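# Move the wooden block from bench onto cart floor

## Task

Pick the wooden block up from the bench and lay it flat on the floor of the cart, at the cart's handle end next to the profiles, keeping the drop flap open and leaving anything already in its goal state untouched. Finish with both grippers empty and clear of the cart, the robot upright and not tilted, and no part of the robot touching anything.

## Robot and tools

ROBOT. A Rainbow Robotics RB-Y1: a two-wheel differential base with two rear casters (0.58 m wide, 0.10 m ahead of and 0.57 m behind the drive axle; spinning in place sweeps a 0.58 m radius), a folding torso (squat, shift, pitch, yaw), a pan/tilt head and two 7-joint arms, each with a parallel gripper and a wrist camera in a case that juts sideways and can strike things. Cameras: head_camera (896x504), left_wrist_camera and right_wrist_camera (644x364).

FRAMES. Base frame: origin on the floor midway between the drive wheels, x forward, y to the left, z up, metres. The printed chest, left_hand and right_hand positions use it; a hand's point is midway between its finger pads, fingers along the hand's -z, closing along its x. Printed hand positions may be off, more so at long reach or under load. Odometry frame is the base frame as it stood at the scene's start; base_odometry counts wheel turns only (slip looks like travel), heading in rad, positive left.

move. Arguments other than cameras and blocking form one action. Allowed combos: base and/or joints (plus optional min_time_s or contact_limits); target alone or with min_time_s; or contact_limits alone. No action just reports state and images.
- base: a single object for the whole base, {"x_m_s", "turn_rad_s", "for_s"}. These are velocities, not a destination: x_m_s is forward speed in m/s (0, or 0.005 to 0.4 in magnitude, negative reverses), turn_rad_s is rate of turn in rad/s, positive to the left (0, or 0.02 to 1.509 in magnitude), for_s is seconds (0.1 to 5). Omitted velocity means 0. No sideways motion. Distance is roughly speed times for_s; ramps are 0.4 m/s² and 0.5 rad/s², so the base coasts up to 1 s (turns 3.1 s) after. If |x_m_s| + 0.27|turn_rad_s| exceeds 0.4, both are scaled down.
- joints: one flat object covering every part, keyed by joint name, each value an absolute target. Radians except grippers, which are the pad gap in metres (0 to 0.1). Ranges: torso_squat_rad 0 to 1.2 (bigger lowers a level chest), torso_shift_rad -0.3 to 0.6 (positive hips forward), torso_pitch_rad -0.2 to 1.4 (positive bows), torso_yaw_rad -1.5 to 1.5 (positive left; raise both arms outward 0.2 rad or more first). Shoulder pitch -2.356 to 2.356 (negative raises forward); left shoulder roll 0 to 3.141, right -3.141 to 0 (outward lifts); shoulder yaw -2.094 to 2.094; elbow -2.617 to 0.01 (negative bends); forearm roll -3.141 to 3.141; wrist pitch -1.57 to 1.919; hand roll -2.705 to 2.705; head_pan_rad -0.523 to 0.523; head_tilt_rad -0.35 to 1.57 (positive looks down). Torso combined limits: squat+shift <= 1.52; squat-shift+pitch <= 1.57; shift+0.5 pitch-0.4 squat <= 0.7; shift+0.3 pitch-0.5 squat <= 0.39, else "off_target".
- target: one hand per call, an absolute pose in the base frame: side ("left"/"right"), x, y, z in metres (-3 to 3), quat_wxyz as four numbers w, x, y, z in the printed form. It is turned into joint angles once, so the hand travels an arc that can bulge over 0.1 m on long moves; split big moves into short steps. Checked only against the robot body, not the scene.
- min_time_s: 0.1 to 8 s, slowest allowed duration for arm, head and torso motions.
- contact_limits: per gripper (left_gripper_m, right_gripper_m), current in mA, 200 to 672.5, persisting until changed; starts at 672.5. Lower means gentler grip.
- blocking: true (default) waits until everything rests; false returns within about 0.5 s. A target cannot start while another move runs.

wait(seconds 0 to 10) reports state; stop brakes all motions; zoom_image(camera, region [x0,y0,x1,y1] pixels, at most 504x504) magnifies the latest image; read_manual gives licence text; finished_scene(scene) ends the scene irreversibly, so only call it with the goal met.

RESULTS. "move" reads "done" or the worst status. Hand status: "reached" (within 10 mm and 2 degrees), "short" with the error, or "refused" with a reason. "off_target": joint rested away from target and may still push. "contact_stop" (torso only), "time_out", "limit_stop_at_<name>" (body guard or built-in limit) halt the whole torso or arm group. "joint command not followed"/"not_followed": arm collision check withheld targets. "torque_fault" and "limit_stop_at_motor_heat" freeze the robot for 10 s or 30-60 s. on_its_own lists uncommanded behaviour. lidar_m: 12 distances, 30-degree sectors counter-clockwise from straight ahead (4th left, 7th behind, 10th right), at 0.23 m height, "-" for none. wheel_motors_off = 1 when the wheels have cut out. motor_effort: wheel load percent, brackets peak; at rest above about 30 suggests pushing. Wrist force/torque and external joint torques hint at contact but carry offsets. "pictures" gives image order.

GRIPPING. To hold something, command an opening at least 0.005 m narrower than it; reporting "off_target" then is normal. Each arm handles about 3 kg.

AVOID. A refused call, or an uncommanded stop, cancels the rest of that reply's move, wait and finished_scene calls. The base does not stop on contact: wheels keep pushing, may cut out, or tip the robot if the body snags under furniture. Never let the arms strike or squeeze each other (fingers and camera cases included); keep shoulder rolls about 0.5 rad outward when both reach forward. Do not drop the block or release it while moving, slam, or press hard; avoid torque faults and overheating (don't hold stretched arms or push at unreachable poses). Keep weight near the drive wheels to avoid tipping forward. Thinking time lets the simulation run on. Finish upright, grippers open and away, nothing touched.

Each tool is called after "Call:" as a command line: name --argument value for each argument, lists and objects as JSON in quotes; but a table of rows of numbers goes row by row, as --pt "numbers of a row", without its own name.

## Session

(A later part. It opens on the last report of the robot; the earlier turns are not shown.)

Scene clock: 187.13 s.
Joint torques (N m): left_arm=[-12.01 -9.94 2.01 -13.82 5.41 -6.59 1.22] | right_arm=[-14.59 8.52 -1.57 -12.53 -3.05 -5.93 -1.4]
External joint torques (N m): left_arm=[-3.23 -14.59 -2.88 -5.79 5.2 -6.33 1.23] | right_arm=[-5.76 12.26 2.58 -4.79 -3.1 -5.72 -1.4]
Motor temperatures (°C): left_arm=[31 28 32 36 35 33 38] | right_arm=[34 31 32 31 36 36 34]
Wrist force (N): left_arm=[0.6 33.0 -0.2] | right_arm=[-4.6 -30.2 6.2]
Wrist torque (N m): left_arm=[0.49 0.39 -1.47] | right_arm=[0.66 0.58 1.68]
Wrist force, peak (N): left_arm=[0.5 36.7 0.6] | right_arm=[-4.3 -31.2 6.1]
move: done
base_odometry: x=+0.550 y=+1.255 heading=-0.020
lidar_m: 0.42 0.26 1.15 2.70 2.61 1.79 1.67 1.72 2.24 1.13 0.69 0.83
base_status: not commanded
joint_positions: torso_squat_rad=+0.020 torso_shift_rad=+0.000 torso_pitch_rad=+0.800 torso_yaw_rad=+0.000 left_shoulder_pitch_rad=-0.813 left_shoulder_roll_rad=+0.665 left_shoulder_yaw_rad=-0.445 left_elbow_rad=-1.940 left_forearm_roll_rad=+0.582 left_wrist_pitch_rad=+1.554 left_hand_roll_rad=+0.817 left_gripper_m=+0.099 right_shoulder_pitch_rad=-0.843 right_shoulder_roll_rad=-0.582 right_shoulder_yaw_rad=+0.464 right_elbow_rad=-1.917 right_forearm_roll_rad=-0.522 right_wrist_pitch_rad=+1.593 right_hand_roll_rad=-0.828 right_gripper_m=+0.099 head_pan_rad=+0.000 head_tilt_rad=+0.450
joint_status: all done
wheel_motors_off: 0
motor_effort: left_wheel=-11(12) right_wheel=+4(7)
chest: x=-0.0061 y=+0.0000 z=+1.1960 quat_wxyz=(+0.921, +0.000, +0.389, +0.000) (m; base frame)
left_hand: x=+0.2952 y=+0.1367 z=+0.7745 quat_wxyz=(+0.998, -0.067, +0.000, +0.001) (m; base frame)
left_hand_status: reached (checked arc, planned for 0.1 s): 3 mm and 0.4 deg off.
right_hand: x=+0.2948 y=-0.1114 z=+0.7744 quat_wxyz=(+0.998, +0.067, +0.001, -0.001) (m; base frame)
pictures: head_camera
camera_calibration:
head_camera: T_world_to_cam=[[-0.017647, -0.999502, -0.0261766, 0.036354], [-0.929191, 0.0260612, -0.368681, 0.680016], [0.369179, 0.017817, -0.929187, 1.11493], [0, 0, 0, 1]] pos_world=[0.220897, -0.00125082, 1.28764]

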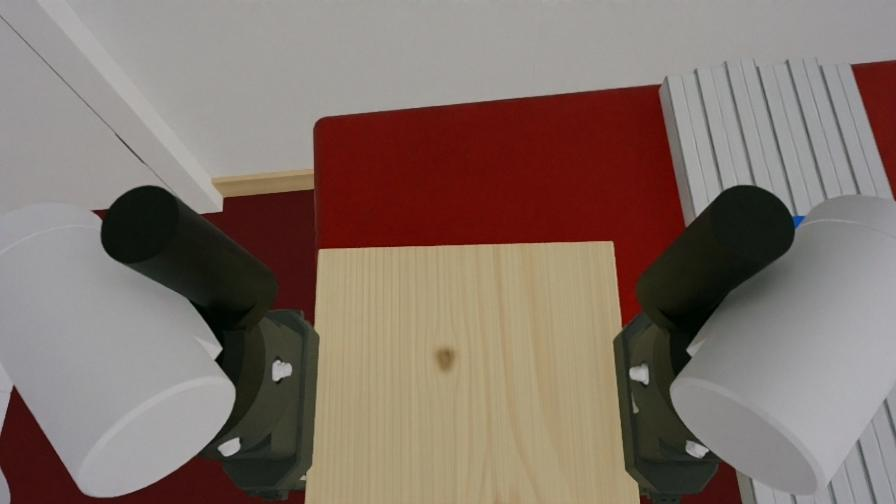

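Call:
move --target '{"side":"right","x":0.295,"y":-0.104,"z":0.775,"quat_wxyz":[0.99755,0.0699,0,0]}' --cameras '[]'

Call:
move --target '{"side":"left","x":0.295,"y":0.130,"z":0.775,"quat_wxyz":[0.99755,-0.0699,0,0]}' --cameras '["left_wrist_camera","right_wrist_camera"]'

Scene clock: 188.80 s.
Joint torques (N m): left_arm=[-13.44 -15.56 1.15 -16.91 8.22 -8.47 1.91] | right_arm=[-17.76 17.44 0.45 -15.6 -5.45 -9.61 -2.45]
External joint torques (N m): left_arm=[-4.67 -20.24 -3.76 -8.89 8.02 -8.21 1.91] | right_arm=[-8.83 21 4.55 -7.81 -5.5 -9.41 -2.45]
Motor temperatures (°C): left_arm=[31 28 32 36 35 33 38] | right_arm=[34 31 32 31 36 37 34]
Wrist force (N): left_arm=[2.8 45.3 -0.5] | right_arm=[-6.6 -50.9 12.9]
Wrist torque (N m): left_arm=[0.67 0.32 -2.16] | right_arm=[1.13 0.91 2.86]
Wrist force, peak (N): left_arm=[2.8 49.7 -2.4] | right_arm=[-7.5 -56.0 16.3]
move: done
base_odometry: x=+0.550 y=+1.255 heading=-0.020
lidar_m: 0.42 0.27 1.16 2.70 2.59 1.78 1.67 1.72 2.25 1.13 0.68 0.84
base_status: not commanded
joint_positions: torso_squat_rad=+0.020 torso_shift_rad=+0.000 torso_pitch_rad=+0.800 torso_yaw_rad=+0.000 left_shoulder_pitch_rad=-0.812 left_shoulder_roll_rad=+0.666 left_shoulder_yaw_rad=-0.444 left_elbow_rad=-1.939 left_forearm_roll_rad=+0.581 left_wrist_pitch_rad=+1.554 left_hand_roll_rad=+0.817 left_gripper_m=+0.099 right_shoulder_pitch_rad=-0.851 right_shoulder_roll_rad=-0.573 right_shoulder_yaw_rad=+0.472 right_elbow_rad=-1.911 right_forearm_roll_rad=-0.513 right_wrist_pitch_rad=+1.598 right_hand_roll_rad=-0.835 right_gripper_m=+0.099 head_pan_rad=+0.000 head_tilt_rad=+0.450
joint_status: all done
wheel_motors_off: 0
motor_effort: left_wheel=-12(12) right_wheel=+6(7)
chest: x=-0.0062 y=+0.0000 z=+1.1960 quat_wxyz=(+0.921, +0.000, +0.389, +0.000) (m; base frame)
left_hand: x=+0.2953 y=+0.1378 z=+0.7742 quat_wxyz=(+0.998, -0.065, +0.000, +0.001) (m; base frame)
right_hand: x=+0.2948 y=-0.1081 z=+0.7740 quat_wxyz=(+0.998, +0.065, +0.001, -0.001) (m; base frame)
right_hand_status: reached (checked arc, planned for 0.1 s): 4 mm and 0.5 deg off.
pictures: none
No camera images: "cameras" was empty.

Scene clock: 189.33 s.
Joint torques (N m): left_arm=[-16.08 -23.5 -1.3 -20.04 10.42 -12.48 2.78] | right_arm=[-17.96 20.55 0.7 -17.04 -6.43 -10.59 -2.8]
External joint torques (N m): left_arm=[-7.22 -28.04 -6.17 -12.01 10.22 -12.24 2.78] | right_arm=[-9.02 24.12 4.8 -9.29 -6.49 -10.4 -2.81]
Motor temperatures (°C): left_arm=[31 28 32 37 35 33 38] | right_arm=[34 31 32 31 36 37 34]
Wrist force (N): left_arm=[0.2 63.8 5.7] | right_arm=[-7.1 -55.9 12.4]
Wrist torque (N m): left_arm=[0.84 0.66 -2.91] | right_arm=[1.14 0.81 3.16]
Wrist force, peak (N): left_arm=[0.0 68.1 6.9] | right_arm=[-6.5 -59.6 12.2]
move: done
base_odometry: x=+0.550 y=+1.255 heading=-0.020
lidar_m: 0.43 0.27 1.15 2.70 2.60 1.79 1.67 1.73 2.23 1.13 0.68 0.83
base_status: not commanded
joint_positions: torso_squat_rad=+0.020 torso_shift_rad=+0.000 torso_pitch_rad=+0.800 torso_yaw_rad=+0.000 left_shoulder_pitch_rad=-0.819 left_shoulder_roll_rad=+0.659 left_shoulder_yaw_rad=-0.451 left_elbow_rad=-1.935 left_forearm_roll_rad=+0.574 left_wrist_pitch_rad=+1.559 left_hand_roll_rad=+0.823 left_gripper_m=+0.099 right_shoulder_pitch_rad=-0.851 right_shoulder_roll_rad=-0.574 right_shoulder_yaw_rad=+0.472 right_elbow_rad=-1.910 right_forearm_roll_rad=-0.513 right_wrist_pitch_rad=+1.598 right_hand_roll_rad=-0.835 right_gripper_m=+0.099 head_pan_rad=+0.000 head_tilt_rad=+0.450
joint_status: all done
wheel_motors_off: 0
motor_effort: left_wheel=-11(12) right_wheel=+6(7)
chest: x=-0.0062 y=+0.0000 z=+1.1960 quat_wxyz=(+0.921, +0.000, +0.389, +0.000) (m; base frame)
left_hand: x=+0.2953 y=+0.1355 z=+0.7739 quat_wxyz=(+0.998, -0.064, +0.000, +0.001) (m; base frame)
left_hand_status: reached (checked arc, planned for 0.1 s): 6 mm and 0.7 deg off.
right_hand: x=+0.2948 y=-0.1085 z=+0.7739 quat_wxyz=(+0.998, +0.065, +0.001, -0.001) (m; base frame)
pictures: left_wrist_camera, right_wrist_camera
camera_calibration:
left_wrist_camera: T_world_to_cam=[[0.999516, 0.028188, -0.0131955, -0.289255], [0.0306918, -0.822292, 0.568238, -0.308358], [0.00516693, -0.568368, -0.822758, 0.784686], [0, 0, 0, 1]] pos_world=[0.294525, 0.200583, 0.817011]
right_wrist_camera: T_world_to_cam=[[-0.999325, -0.0236521, -0.0281181, 0.312621], [-0.0359364, 0.788626, 0.613822, -0.351729], [0.00765647, 0.614418, -0.788944, 0.747131], [0, 0, 0, 1]] pos_world=[0.29405, -0.174274, 0.814133]

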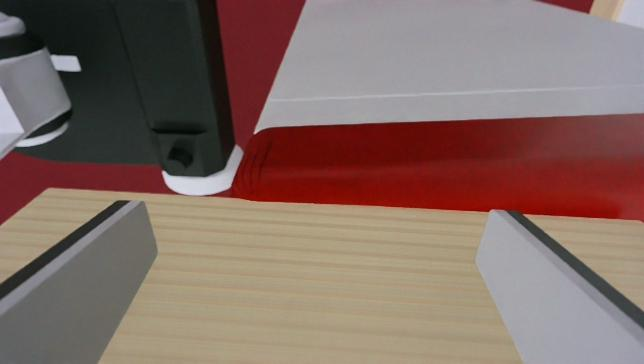

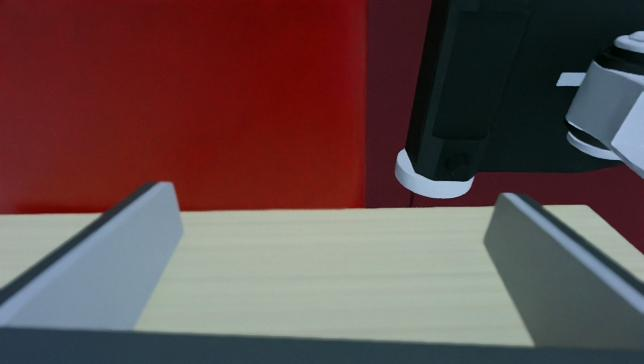

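Call:
move --joints '{"torso_pitch_rad":0.70}' --min_time_s 2

Scene clock: 192.83 s.
Joint torques (N m): left_arm=[-19.85 -21.59 0.85 -22.05 9.59 -10.92 2.9] | right_arm=[-20.21 20.92 -0.21 -20.84 -8.01 -9.32 -2.86]
External joint torques (N m): left_arm=[-9.3 -26.56 -4.73 -14.2 9.53 -10.54 2.91] | right_arm=[-9.58 24.95 4.57 -13.23 -8.21 -8.99 -2.86]
Motor temperatures (°C): left_arm=[31 29 32 37 35 34 38] | right_arm=[34 31 32 31 36 37 34]
Wrist force (N): left_arm=[2.2 59.4 -7.7] | right_arm=[-1.8 -56.1 -6.3]
Wrist torque (N m): left_arm=[-0.61 0.38 -3.15] | right_arm=[0.86 -0.09 3.03]
Wrist force, peak (N): left_arm=[1.1 64.2 5.1] | right_arm=[-6.7 -56.4 13.2]
move: done
base_odometry: x=+0.550 y=+1.255 heading=-0.020
lidar_m: 0.43 0.27 1.14 2.69 2.61 1.79 1.68 1.73 2.24 1.13 0.69 0.83
base_status: not commanded
joint_positions: torso_squat_rad=+0.020 torso_shift_rad=+0.000 torso_pitch_rad=+0.700 torso_yaw_rad=+0.000 left_shoulder_pitch_rad=-0.818 left_shoulder_roll_rad=+0.659 left_shoulder_yaw_rad=-0.451 left_elbow_rad=-1.934 left_forearm_roll_rad=+0.574 left_wrist_pitch_rad=+1.559 left_hand_roll_rad=+0.823 left_gripper_m=+0.099 right_shoulder_pitch_rad=-0.851 right_shoulder_roll_rad=-0.574 right_shoulder_yaw_rad=+0.472 right_elbow_rad=-1.909 right_forearm_roll_rad=-0.512 right_wrist_pitch_rad=+1.598 right_hand_roll_rad=-0.835 right_gripper_m=+0.099 head_pan_rad=+0.000 head_tilt_rad=+0.450
joint_status: all done
wheel_motors_off: 0
motor_effort: left_wheel=-11(12) right_wheel=+4(7)
chest: x=-0.0285 y=+0.0000 z=+1.2169 quat_wxyz=(+0.939, +0.000, +0.343, +0.000) (m; base frame)
left_hand: x=+0.3130 y=+0.1354 z=+0.8264 quat_wxyz=(+0.997, -0.064, -0.049, -0.002) (m; base frame)
right_hand: x=+0.3130 y=-0.1088 z=+0.8264 quat_wxyz=(+0.997, +0.064, -0.049, +0.002) (m; base frame)
pictures: head_camera, left_wrist_camera, right_wrist_camera
camera_calibration:
head_camera: T_world_to_cam=[[-0.0149145, -0.9995, -0.0278901, 0.0386702], [-0.88799, 0.026062, -0.459124, 0.778174], [0.459621, 0.0179185, -0.887934, 1.09502], [0, 0, 0, 1]] pos_world=[0.188292, -0.00125107, 1.33067]
left_wrist_camera: T_world_to_cam=[[0.995986, 0.0281561, 0.0849627, -0.386337], [-0.025268, -0.822176, 0.568672, -0.321688], [0.0858659, -0.568536, -0.818165, 0.7987], [0, 0, 0, 1]] pos_world=[0.308077, 0.200483, 0.869228]
right_wrist_camera: T_world_to_cam=[[-0.991654, -0.0231664, -0.126832, 0.411475], [-0.0960203, 0.789189, 0.606597, -0.358288], [0.0860422, 0.613713, -0.784827, 0.760561], [0, 0, 0, 1]] pos_world=[0.308198, -0.174476, 0.866434]

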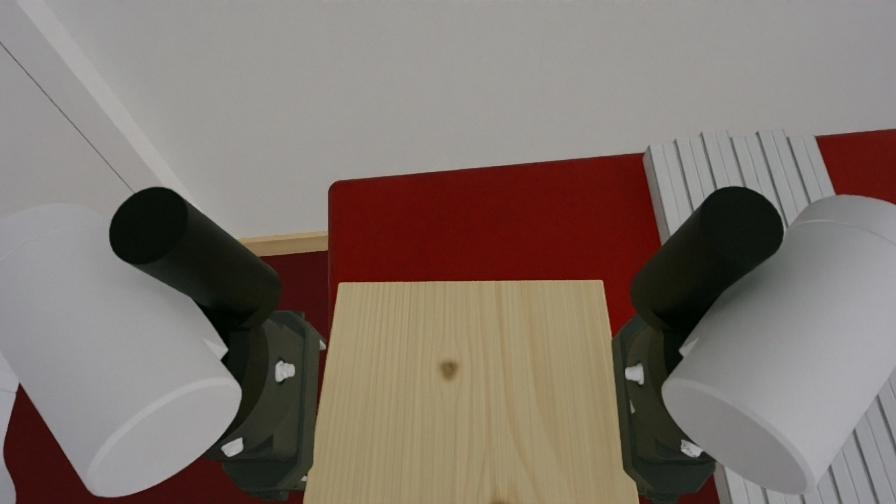

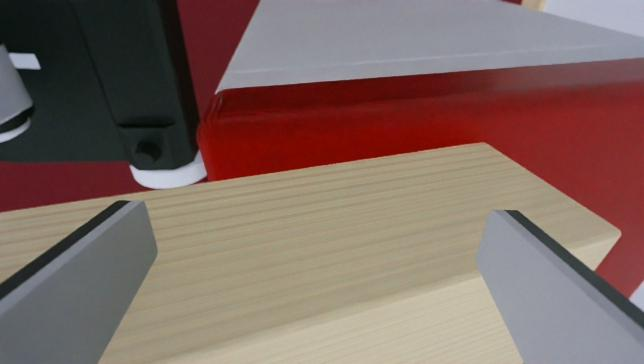

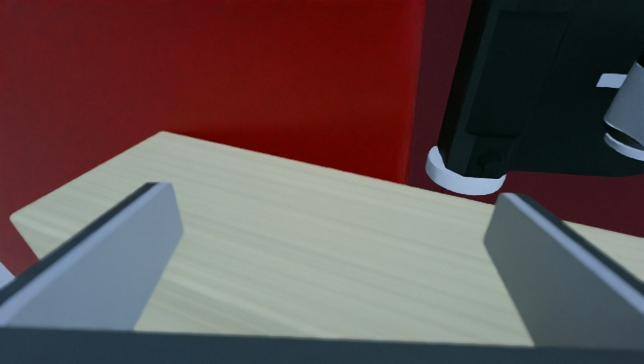

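Call:
move --joints '{"torso_pitch_rad":0.80}' --min_time_s 2 --cameras '["left_wrist_camera"]'

Call:
move --target '{"side":"right","x":0.295,"y":-0.111,"z":0.775,"quat_wxyz":[0.99755,0.0699,0,0]}' --cameras '[]'

Call:
move --target '{"side":"left","x":0.295,"y":0.136,"z":0.775,"quat_wxyz":[0.99755,-0.0699,0,0]}' --cameras '[]'

Call:
move --target '{"side":"right","x":0.295,"y":-0.135,"z":0.775,"quat_wxyz":[0.99785,0.06245,0.00125,0.01996]}' --cameras '[]'

Call:
move --target '{"side":"left","x":0.295,"y":0.15,"z":0.775,"quat_wxyz":[0.99785,-0.06245,0.00125,-0.01996]}'

Scene clock: 205.20 s.
Joint torques (N m): left_arm=[-16.67 -21.68 -0.38 -18.29 8.59 -11.89 3.09] | right_arm=[-18.98 22.67 0.15 -19.99 -7.42 -11.6 -3.11]
External joint torques (N m): left_arm=[-7.8 -26.21 -5.24 -10.25 8.39 -11.64 3.09] | right_arm=[-10.04 26.26 4.26 -12.24 -7.48 -11.41 -3.11]
Motor temperatures (°C): left_arm=[31 29 32 38 36 35 38] | right_arm=[35 31 32 33 37 39 34]
Wrist force (N): left_arm=[-3.0 59.7 14.7] | right_arm=[-9.1 -61.8 11.6]
Wrist torque (N m): left_arm=[-0.24 1.29 -3.32] | right_arm=[1.28 0.74 3.51]
Wrist force, peak (N): left_arm=[-3.0 60.6 15.1] | right_arm=[-8.6 -62.2 12.8]
move: done
base_odometry: x=+0.550 y=+1.255 heading=-0.020
lidar_m: 0.43 0.26 1.17 2.70 2.59 1.79 1.68 1.72 2.24 1.12 0.68 0.82
base_status: not commanded
joint_positions: torso_squat_rad=+0.020 torso_shift_rad=+0.000 torso_pitch_rad=+0.799 torso_yaw_rad=+0.000 left_shoulder_pitch_rad=-0.819 left_shoulder_roll_rad=+0.659 left_shoulder_yaw_rad=-0.451 left_elbow_rad=-1.935 left_forearm_roll_rad=+0.574 left_wrist_pitch_rad=+1.559 left_hand_roll_rad=+0.823 left_gripper_m=+0.099 right_shoulder_pitch_rad=-0.851 right_shoulder_roll_rad=-0.574 right_shoulder_yaw_rad=+0.472 right_elbow_rad=-1.909 right_forearm_roll_rad=-0.513 right_wrist_pitch_rad=+1.598 right_hand_roll_rad=-0.835 right_gripper_m=+0.099 head_pan_rad=+0.000 head_tilt_rad=+0.450
joint_status: all done
wheel_motors_off: 0
motor_effort: left_wheel=-11(12) right_wheel=+5(6)
chest: x=-0.0065 y=+0.0000 z=+1.1961 quat_wxyz=(+0.921, +0.000, +0.389, +0.000) (m; base frame)
left_hand: x=+0.2951 y=+0.1350 z=+0.7743 quat_wxyz=(+0.998, -0.064, +0.000, +0.001) (m; base frame)
right_hand: x=+0.2947 y=-0.1090 z=+0.7739 quat_wxyz=(+0.998, +0.064, +0.001, -0.001) (m; base frame)
pictures: left_wrist_camera
camera_calibration:
left_wrist_camera: T_world_to_cam=[[0.999534, 0.0276281, -0.0129622, -0.289223], [0.0300931, -0.821696, 0.569131, -0.309528], [0.00507304, -0.569256, -0.822144, 0.78441], [0, 0, 0, 1]] pos_world=[0.294424, 0.200183, 0.817312]

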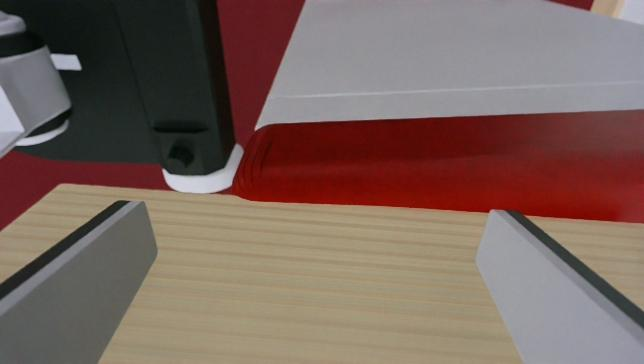

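Scene clock: 205.77 s.
Joint torques (N m): left_arm=[-14.88 -14.14 0.88 -15.46 5.68 -9.09 2.4] | right_arm=[-13.74 11.22 -2.05 -14.55 -4.48 -5.13 -1.8]
External joint torques (N m): left_arm=[-6.02 -18.63 -3.97 -7.41 5.48 -8.83 2.4] | right_arm=[-4.93 15.07 2.14 -6.81 -4.53 -4.96 -1.8]
Motor temperatures (°C): left_arm=[31 29 32 38 36 35 38] | right_arm=[35 31 32 33 37 39 34]
Wrist force (N): left_arm=[-2.7 39.4 5.7] | right_arm=[-0.4 -28.6 1.0]
Wrist torque (N m): left_arm=[0.43 0.99 -2.03] | right_arm=[0.56 0.39 1.53]
Wrist force, peak (N): left_arm=[-2.9 58.7 16.4] | right_arm=[-8.6 -61.9 12.1]
move: done
base_odometry: x=+0.550 y=+1.255 heading=-0.020
lidar_m: 0.43 0.28 1.15 2.71 2.60 1.79 1.68 1.73 2.23 1.13 0.68 0.82
base_status: not commanded
joint_positions: torso_squat_rad=+0.020 torso_shift_rad=+0.000 torso_pitch_rad=+0.799 torso_yaw_rad=+0.000 left_shoulder_pitch_rad=-0.819 left_shoulder_roll_rad=+0.657 left_shoulder_yaw_rad=-0.451 left_elbow_rad=-1.936 left_forearm_roll_rad=+0.575 left_wrist_pitch_rad=+1.558 left_hand_roll_rad=+0.823 left_gripper_m=+0.099 right_shoulder_pitch_rad=-0.841 right_shoulder_roll_rad=-0.587 right_shoulder_yaw_rad=+0.461 right_elbow_rad=-1.916 right_forearm_roll_rad=-0.524 right_wrist_pitch_rad=+1.590 right_hand_roll_rad=-0.825 right_gripper_m=+0.099 head_pan_rad=+0.000 head_tilt_rad=+0.450
joint_status: all done
wheel_motors_off: 0
motor_effort: left_wheel=-10(11) right_wheel=+2(5)
chest: x=-0.0063 y=+0.0001 z=+1.1961 quat_wxyz=(+0.921, +0.000, +0.389, +0.000) (m; base frame)
left_hand: x=+0.2949 y=+0.1337 z=+0.7744 quat_wxyz=(+0.998, -0.066, +0.000, +0.001) (m; base frame)
right_hand: x=+0.2950 y=-0.1136 z=+0.7740 quat_wxyz=(+0.998, +0.066, +0.001, -0.001) (m; base frame)
right_hand_status: reached (checked arc, planned for 0.1 s): 3 mm and 0.4 deg off.
pictures: none
No camera images: "cameras" was empty.

Scene clock: 206.30 s.
Joint torques (N m): left_arm=[-10.32 -3.82 3.65 -11.58 2.76 -3.78 1.01] | right_arm=[-12.95 6.44 -2.02 -12.22 -2.85 -3.29 -0.97]
External joint torques (N m): left_arm=[-1.56 -8.51 -1.26 -3.56 2.55 -3.52 1.01] | right_arm=[-4.14 10.26 2.16 -4.49 -2.9 -3.08 -0.97]
Motor temperatures (°C): left_arm=[31 29 32 38 36 35 38] | right_arm=[35 31 32 33 37 39 34]
Wrist force (N): left_arm=[-0.1 15.8 -3.7] | right_arm=[-0.3 -17.9 0.3]
Wrist torque (N m): left_arm=[-0.05 0.35 -0.67] | right_arm=[0.30 0.25 0.60]
Wrist force, peak (N): left_arm=[-3.3 39.0 5.6] | right_arm=[-0.5 -28.5 1.2]
move: done
base_odometry: x=+0.550 y=+1.255 heading=-0.020
lidar_m: 0.43 0.27 1.15 2.70 2.62 1.76 1.68 1.73 2.24 1.13 0.68 0.82
base_status: not commanded
joint_positions: torso_squat_rad=+0.020 torso_shift_rad=+0.000 torso_pitch_rad=+0.800 torso_yaw_rad=+0.000 left_shoulder_pitch_rad=-0.811 left_shoulder_roll_rad=+0.667 left_shoulder_yaw_rad=-0.442 left_elbow_rad=-1.940 left_forearm_roll_rad=+0.585 left_wrist_pitch_rad=+1.551 left_hand_roll_rad=+0.814 left_gripper_m=+0.099 right_shoulder_pitch_rad=-0.841 right_shoulder_roll_rad=-0.585 right_shoulder_yaw_rad=+0.461 right_elbow_rad=-1.917 right_forearm_roll_rad=-0.525 right_wrist_pitch_rad=+1.590 right_hand_roll_rad=-0.825 right_gripper_m=+0.099 head_pan_rad=+0.000 head_tilt_rad=+0.450
joint_status: all done
wheel_motors_off: 0
motor_effort: left_wheel=-11(11) right_wheel=+3(4)
chest: x=-0.0062 y=+0.0001 z=+1.1960 quat_wxyz=(+0.921, +0.000, +0.389, +0.000) (m; base frame)
left_hand: x=+0.2951 y=+0.1374 z=+0.7746 quat_wxyz=(+0.998, -0.068, +0.000, +0.000) (m; base frame)
left_hand_status: reached (checked arc, planned for 0.1 s): 1 mm and 0.2 deg off.
right_hand: x=+0.2950 y=-0.1128 z=+0.7742 quat_wxyz=(+0.998, +0.068, +0.000, -0.001) (m; base frame)
pictures: none
No camera images: "cameras" was empty.

Scene clock: 206.90 s.
Joint torques (N m): left_arm=[-9.32 0.21 4.22 -9.81 1.31 -2 0.52] | right_arm=[-7.76 -3.45 -5.68 -8.98 -0.35 -0.29 -0.15]
External joint torques (N m): left_arm=[-0.55 -4.46 -0.68 -1.79 1.09 -1.74 0.51] | right_arm=[0.72 1.39 -1.15 -1.41 -0.41 -0.1 -0.15]
Motor temperatures (°C): left_arm=[31 29 32 38 36 35 38] | right_arm=[35 31 32 33 37 39 34]
Wrist force (N): left_arm=[0.0 6.2 -5.0] | right_arm=[0.2 1.7 -5.0]
Wrist torque (N m): left_arm=[-0.05 0.33 -0.26] | right_arm=[-0.21 0.13 -0.09]
Wrist force, peak (N): left_arm=[0.9 15.4 -3.3] | right_arm=[0.2 -18.3 0.9]
move: done
base_odometry: x=+0.550 y=+1.255 heading=-0.020
lidar_m: 0.43 0.26 1.15 2.70 2.59 1.79 1.68 1.74 2.24 1.13 0.68 0.83
base_status: not commanded
joint_positions: torso_squat_rad=+0.020 torso_shift_rad=+0.000 torso_pitch_rad=+0.800 torso_yaw_rad=+0.000 left_shoulder_pitch_rad=-0.811 left_shoulder_roll_rad=+0.666 left_shoulder_yaw_rad=-0.442 left_elbow_rad=-1.940 left_forearm_roll_rad=+0.586 left_wrist_pitch_rad=+1.550 left_hand_roll_rad=+0.814 left_gripper_m=+0.099 right_shoulder_pitch_rad=-0.818 right_shoulder_roll_rad=-0.638 right_shoulder_yaw_rad=+0.438 right_elbow_rad=-1.934 right_forearm_roll_rad=-0.559 right_wrist_pitch_rad=+1.582 right_hand_roll_rad=-0.769 right_gripper_m=+0.099 head_pan_rad=+0.000 head_tilt_rad=+0.450
joint_status: all done
wheel_motors_off: 0
motor_effort: left_wheel=-10(11) right_wheel=+2(4)
chest: x=-0.0061 y=+0.0001 z=+1.1960 quat_wxyz=(+0.921, +0.000, +0.389, +0.000) (m; base frame)
left_hand: x=+0.2951 y=+0.1367 z=+0.7747 quat_wxyz=(+0.998, -0.069, +0.000, +0.000) (m; base frame)
right_hand: x=+0.2953 y=-0.1343 z=+0.7747 quat_wxyz=(+0.998, +0.061, +0.001, +0.020) (m; base frame)
right_hand_status: reached (checked arc, planned for 0.3 s): 1 mm and 0.2 deg off.
pictures: none
No camera images: "cameras" was empty.

Scene clock: 207.70 s.
Joint torques (N m): left_arm=[-7.52 3.47 6.1 -8.46 0.3 -0.67 -0.07] | right_arm=[-7.72 -4.23 -5.52 -8.67 -0.18 -0.12 -0.01]
External joint torques (N m): left_arm=[1.11 -1.81 0.96 -0.58 0.1 -0.44 -0.07] | right_arm=[0.76 0.6 -1 -1.12 -0.24 0.06 -0.01]
Motor temperatures (°C): left_arm=[31 29 32 38 36 35 38] | right_arm=[35 31 32 33 37 38 34]
Wrist force (N): left_arm=[0.7 0.7 -7.8] | right_arm=[-0.8 0.9 -5.2]
Wrist torque (N m): left_arm=[-0.18 0.19 0.05] | right_arm=[-0.14 0.02 -0.07]
Wrist force, peak (N): left_arm=[0.4 5.7 -6.9] | right_arm=[-0.4 1.7 -5.5]
move: done
base_odometry: x=+0.550 y=+1.255 heading=-0.020
lidar_m: 0.43 0.26 1.15 2.69 2.59 1.80 1.68 1.74 2.25 1.12 0.69 0.84
base_status: not commanded
joint_positions: torso_squat_rad=+0.020 torso_shift_rad=+0.000 torso_pitch_rad=+0.800 torso_yaw_rad=+0.000 left_shoulder_pitch_rad=-0.802 left_shoulder_roll_rad=+0.700 left_shoulder_yaw_rad=-0.434 left_elbow_rad=-1.946 left_forearm_roll_rad=+0.606 left_wrist_pitch_rad=+1.547 left_hand_roll_rad=+0.770 left_gripper_m=+0.099 right_shoulder_pitch_rad=-0.818 right_shoulder_roll_rad=-0.638 right_shoulder_yaw_rad=+0.438 right_elbow_rad=-1.934 right_forearm_roll_rad=-0.560 right_wrist_pitch_rad=+1.582 right_hand_roll_rad=-0.769 right_gripper_m=+0.099 head_pan_rad=+0.000 head_tilt_rad=+0.450
joint_status: all done
wheel_motors_off: 0
motor_effort: left_wheel=-10(12) right_wheel=+2(5)
chest: x=-0.0061 y=+0.0001 z=+1.1960 quat_wxyz=(+0.921, +0.000, +0.389, +0.000) (m; base frame)
left_hand: x=+0.2951 y=+0.1498 z=+0.7749 quat_wxyz=(+0.998, -0.062, +0.001, -0.020) (m; base frame)
left_hand_status: reached (checked arc, planned for 0.2 s): 0 mm and 0.1 deg off.
right_hand: x=+0.2952 y=-0.1343 z=+0.7747 quat_wxyz=(+0.998, +0.061, +0.001, +0.020) (m; base frame)
pictures: head_camera, left_wrist_camera, right_wrist_camera
camera_calibration:
head_camera: T_world_to_cam=[[-0.0175507, -0.999504, -0.0261458, 0.0362927], [-0.929144, 0.0259627, -0.368805, 0.680165], [0.369301, 0.0178205, -0.929139, 1.11484], [0, 0, 0, 1]] pos_world=[0.220897, -0.00125112, 1.28764]
left_wrist_camera: T_world_to_cam=[[0.999834, -0.0137323, -0.0120017, -0.284252], [-0.00454989, -0.825075, 0.565005, -0.283832], [-0.0176611, -0.564857, -0.825, 0.801636], [0, 0, 0, 1]] pos_world=[0.297071, 0.214723, 0.818305]
right_wrist_camera: T_world_to_cam=[[-0.997423, -0.0652963, -0.0297258, 0.307522], [-0.0699022, 0.791189, 0.607563, -0.316766], [-0.0161529, 0.608076, -0.793715, 0.773496], [0, 0, 0, 1]] pos_world=[0.297082, -0.199642, 0.815531]

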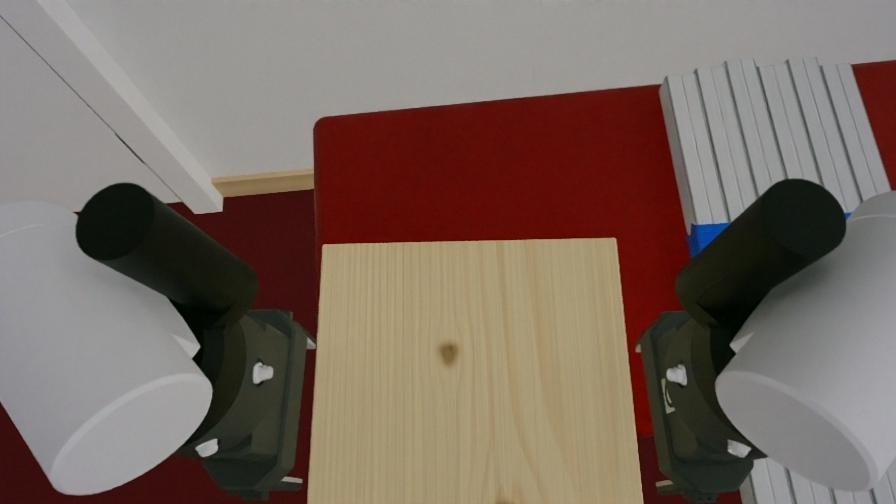

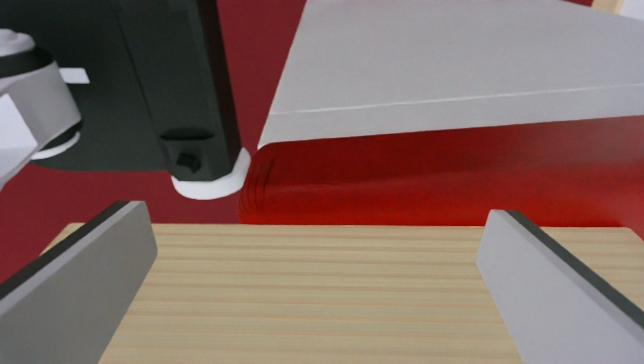

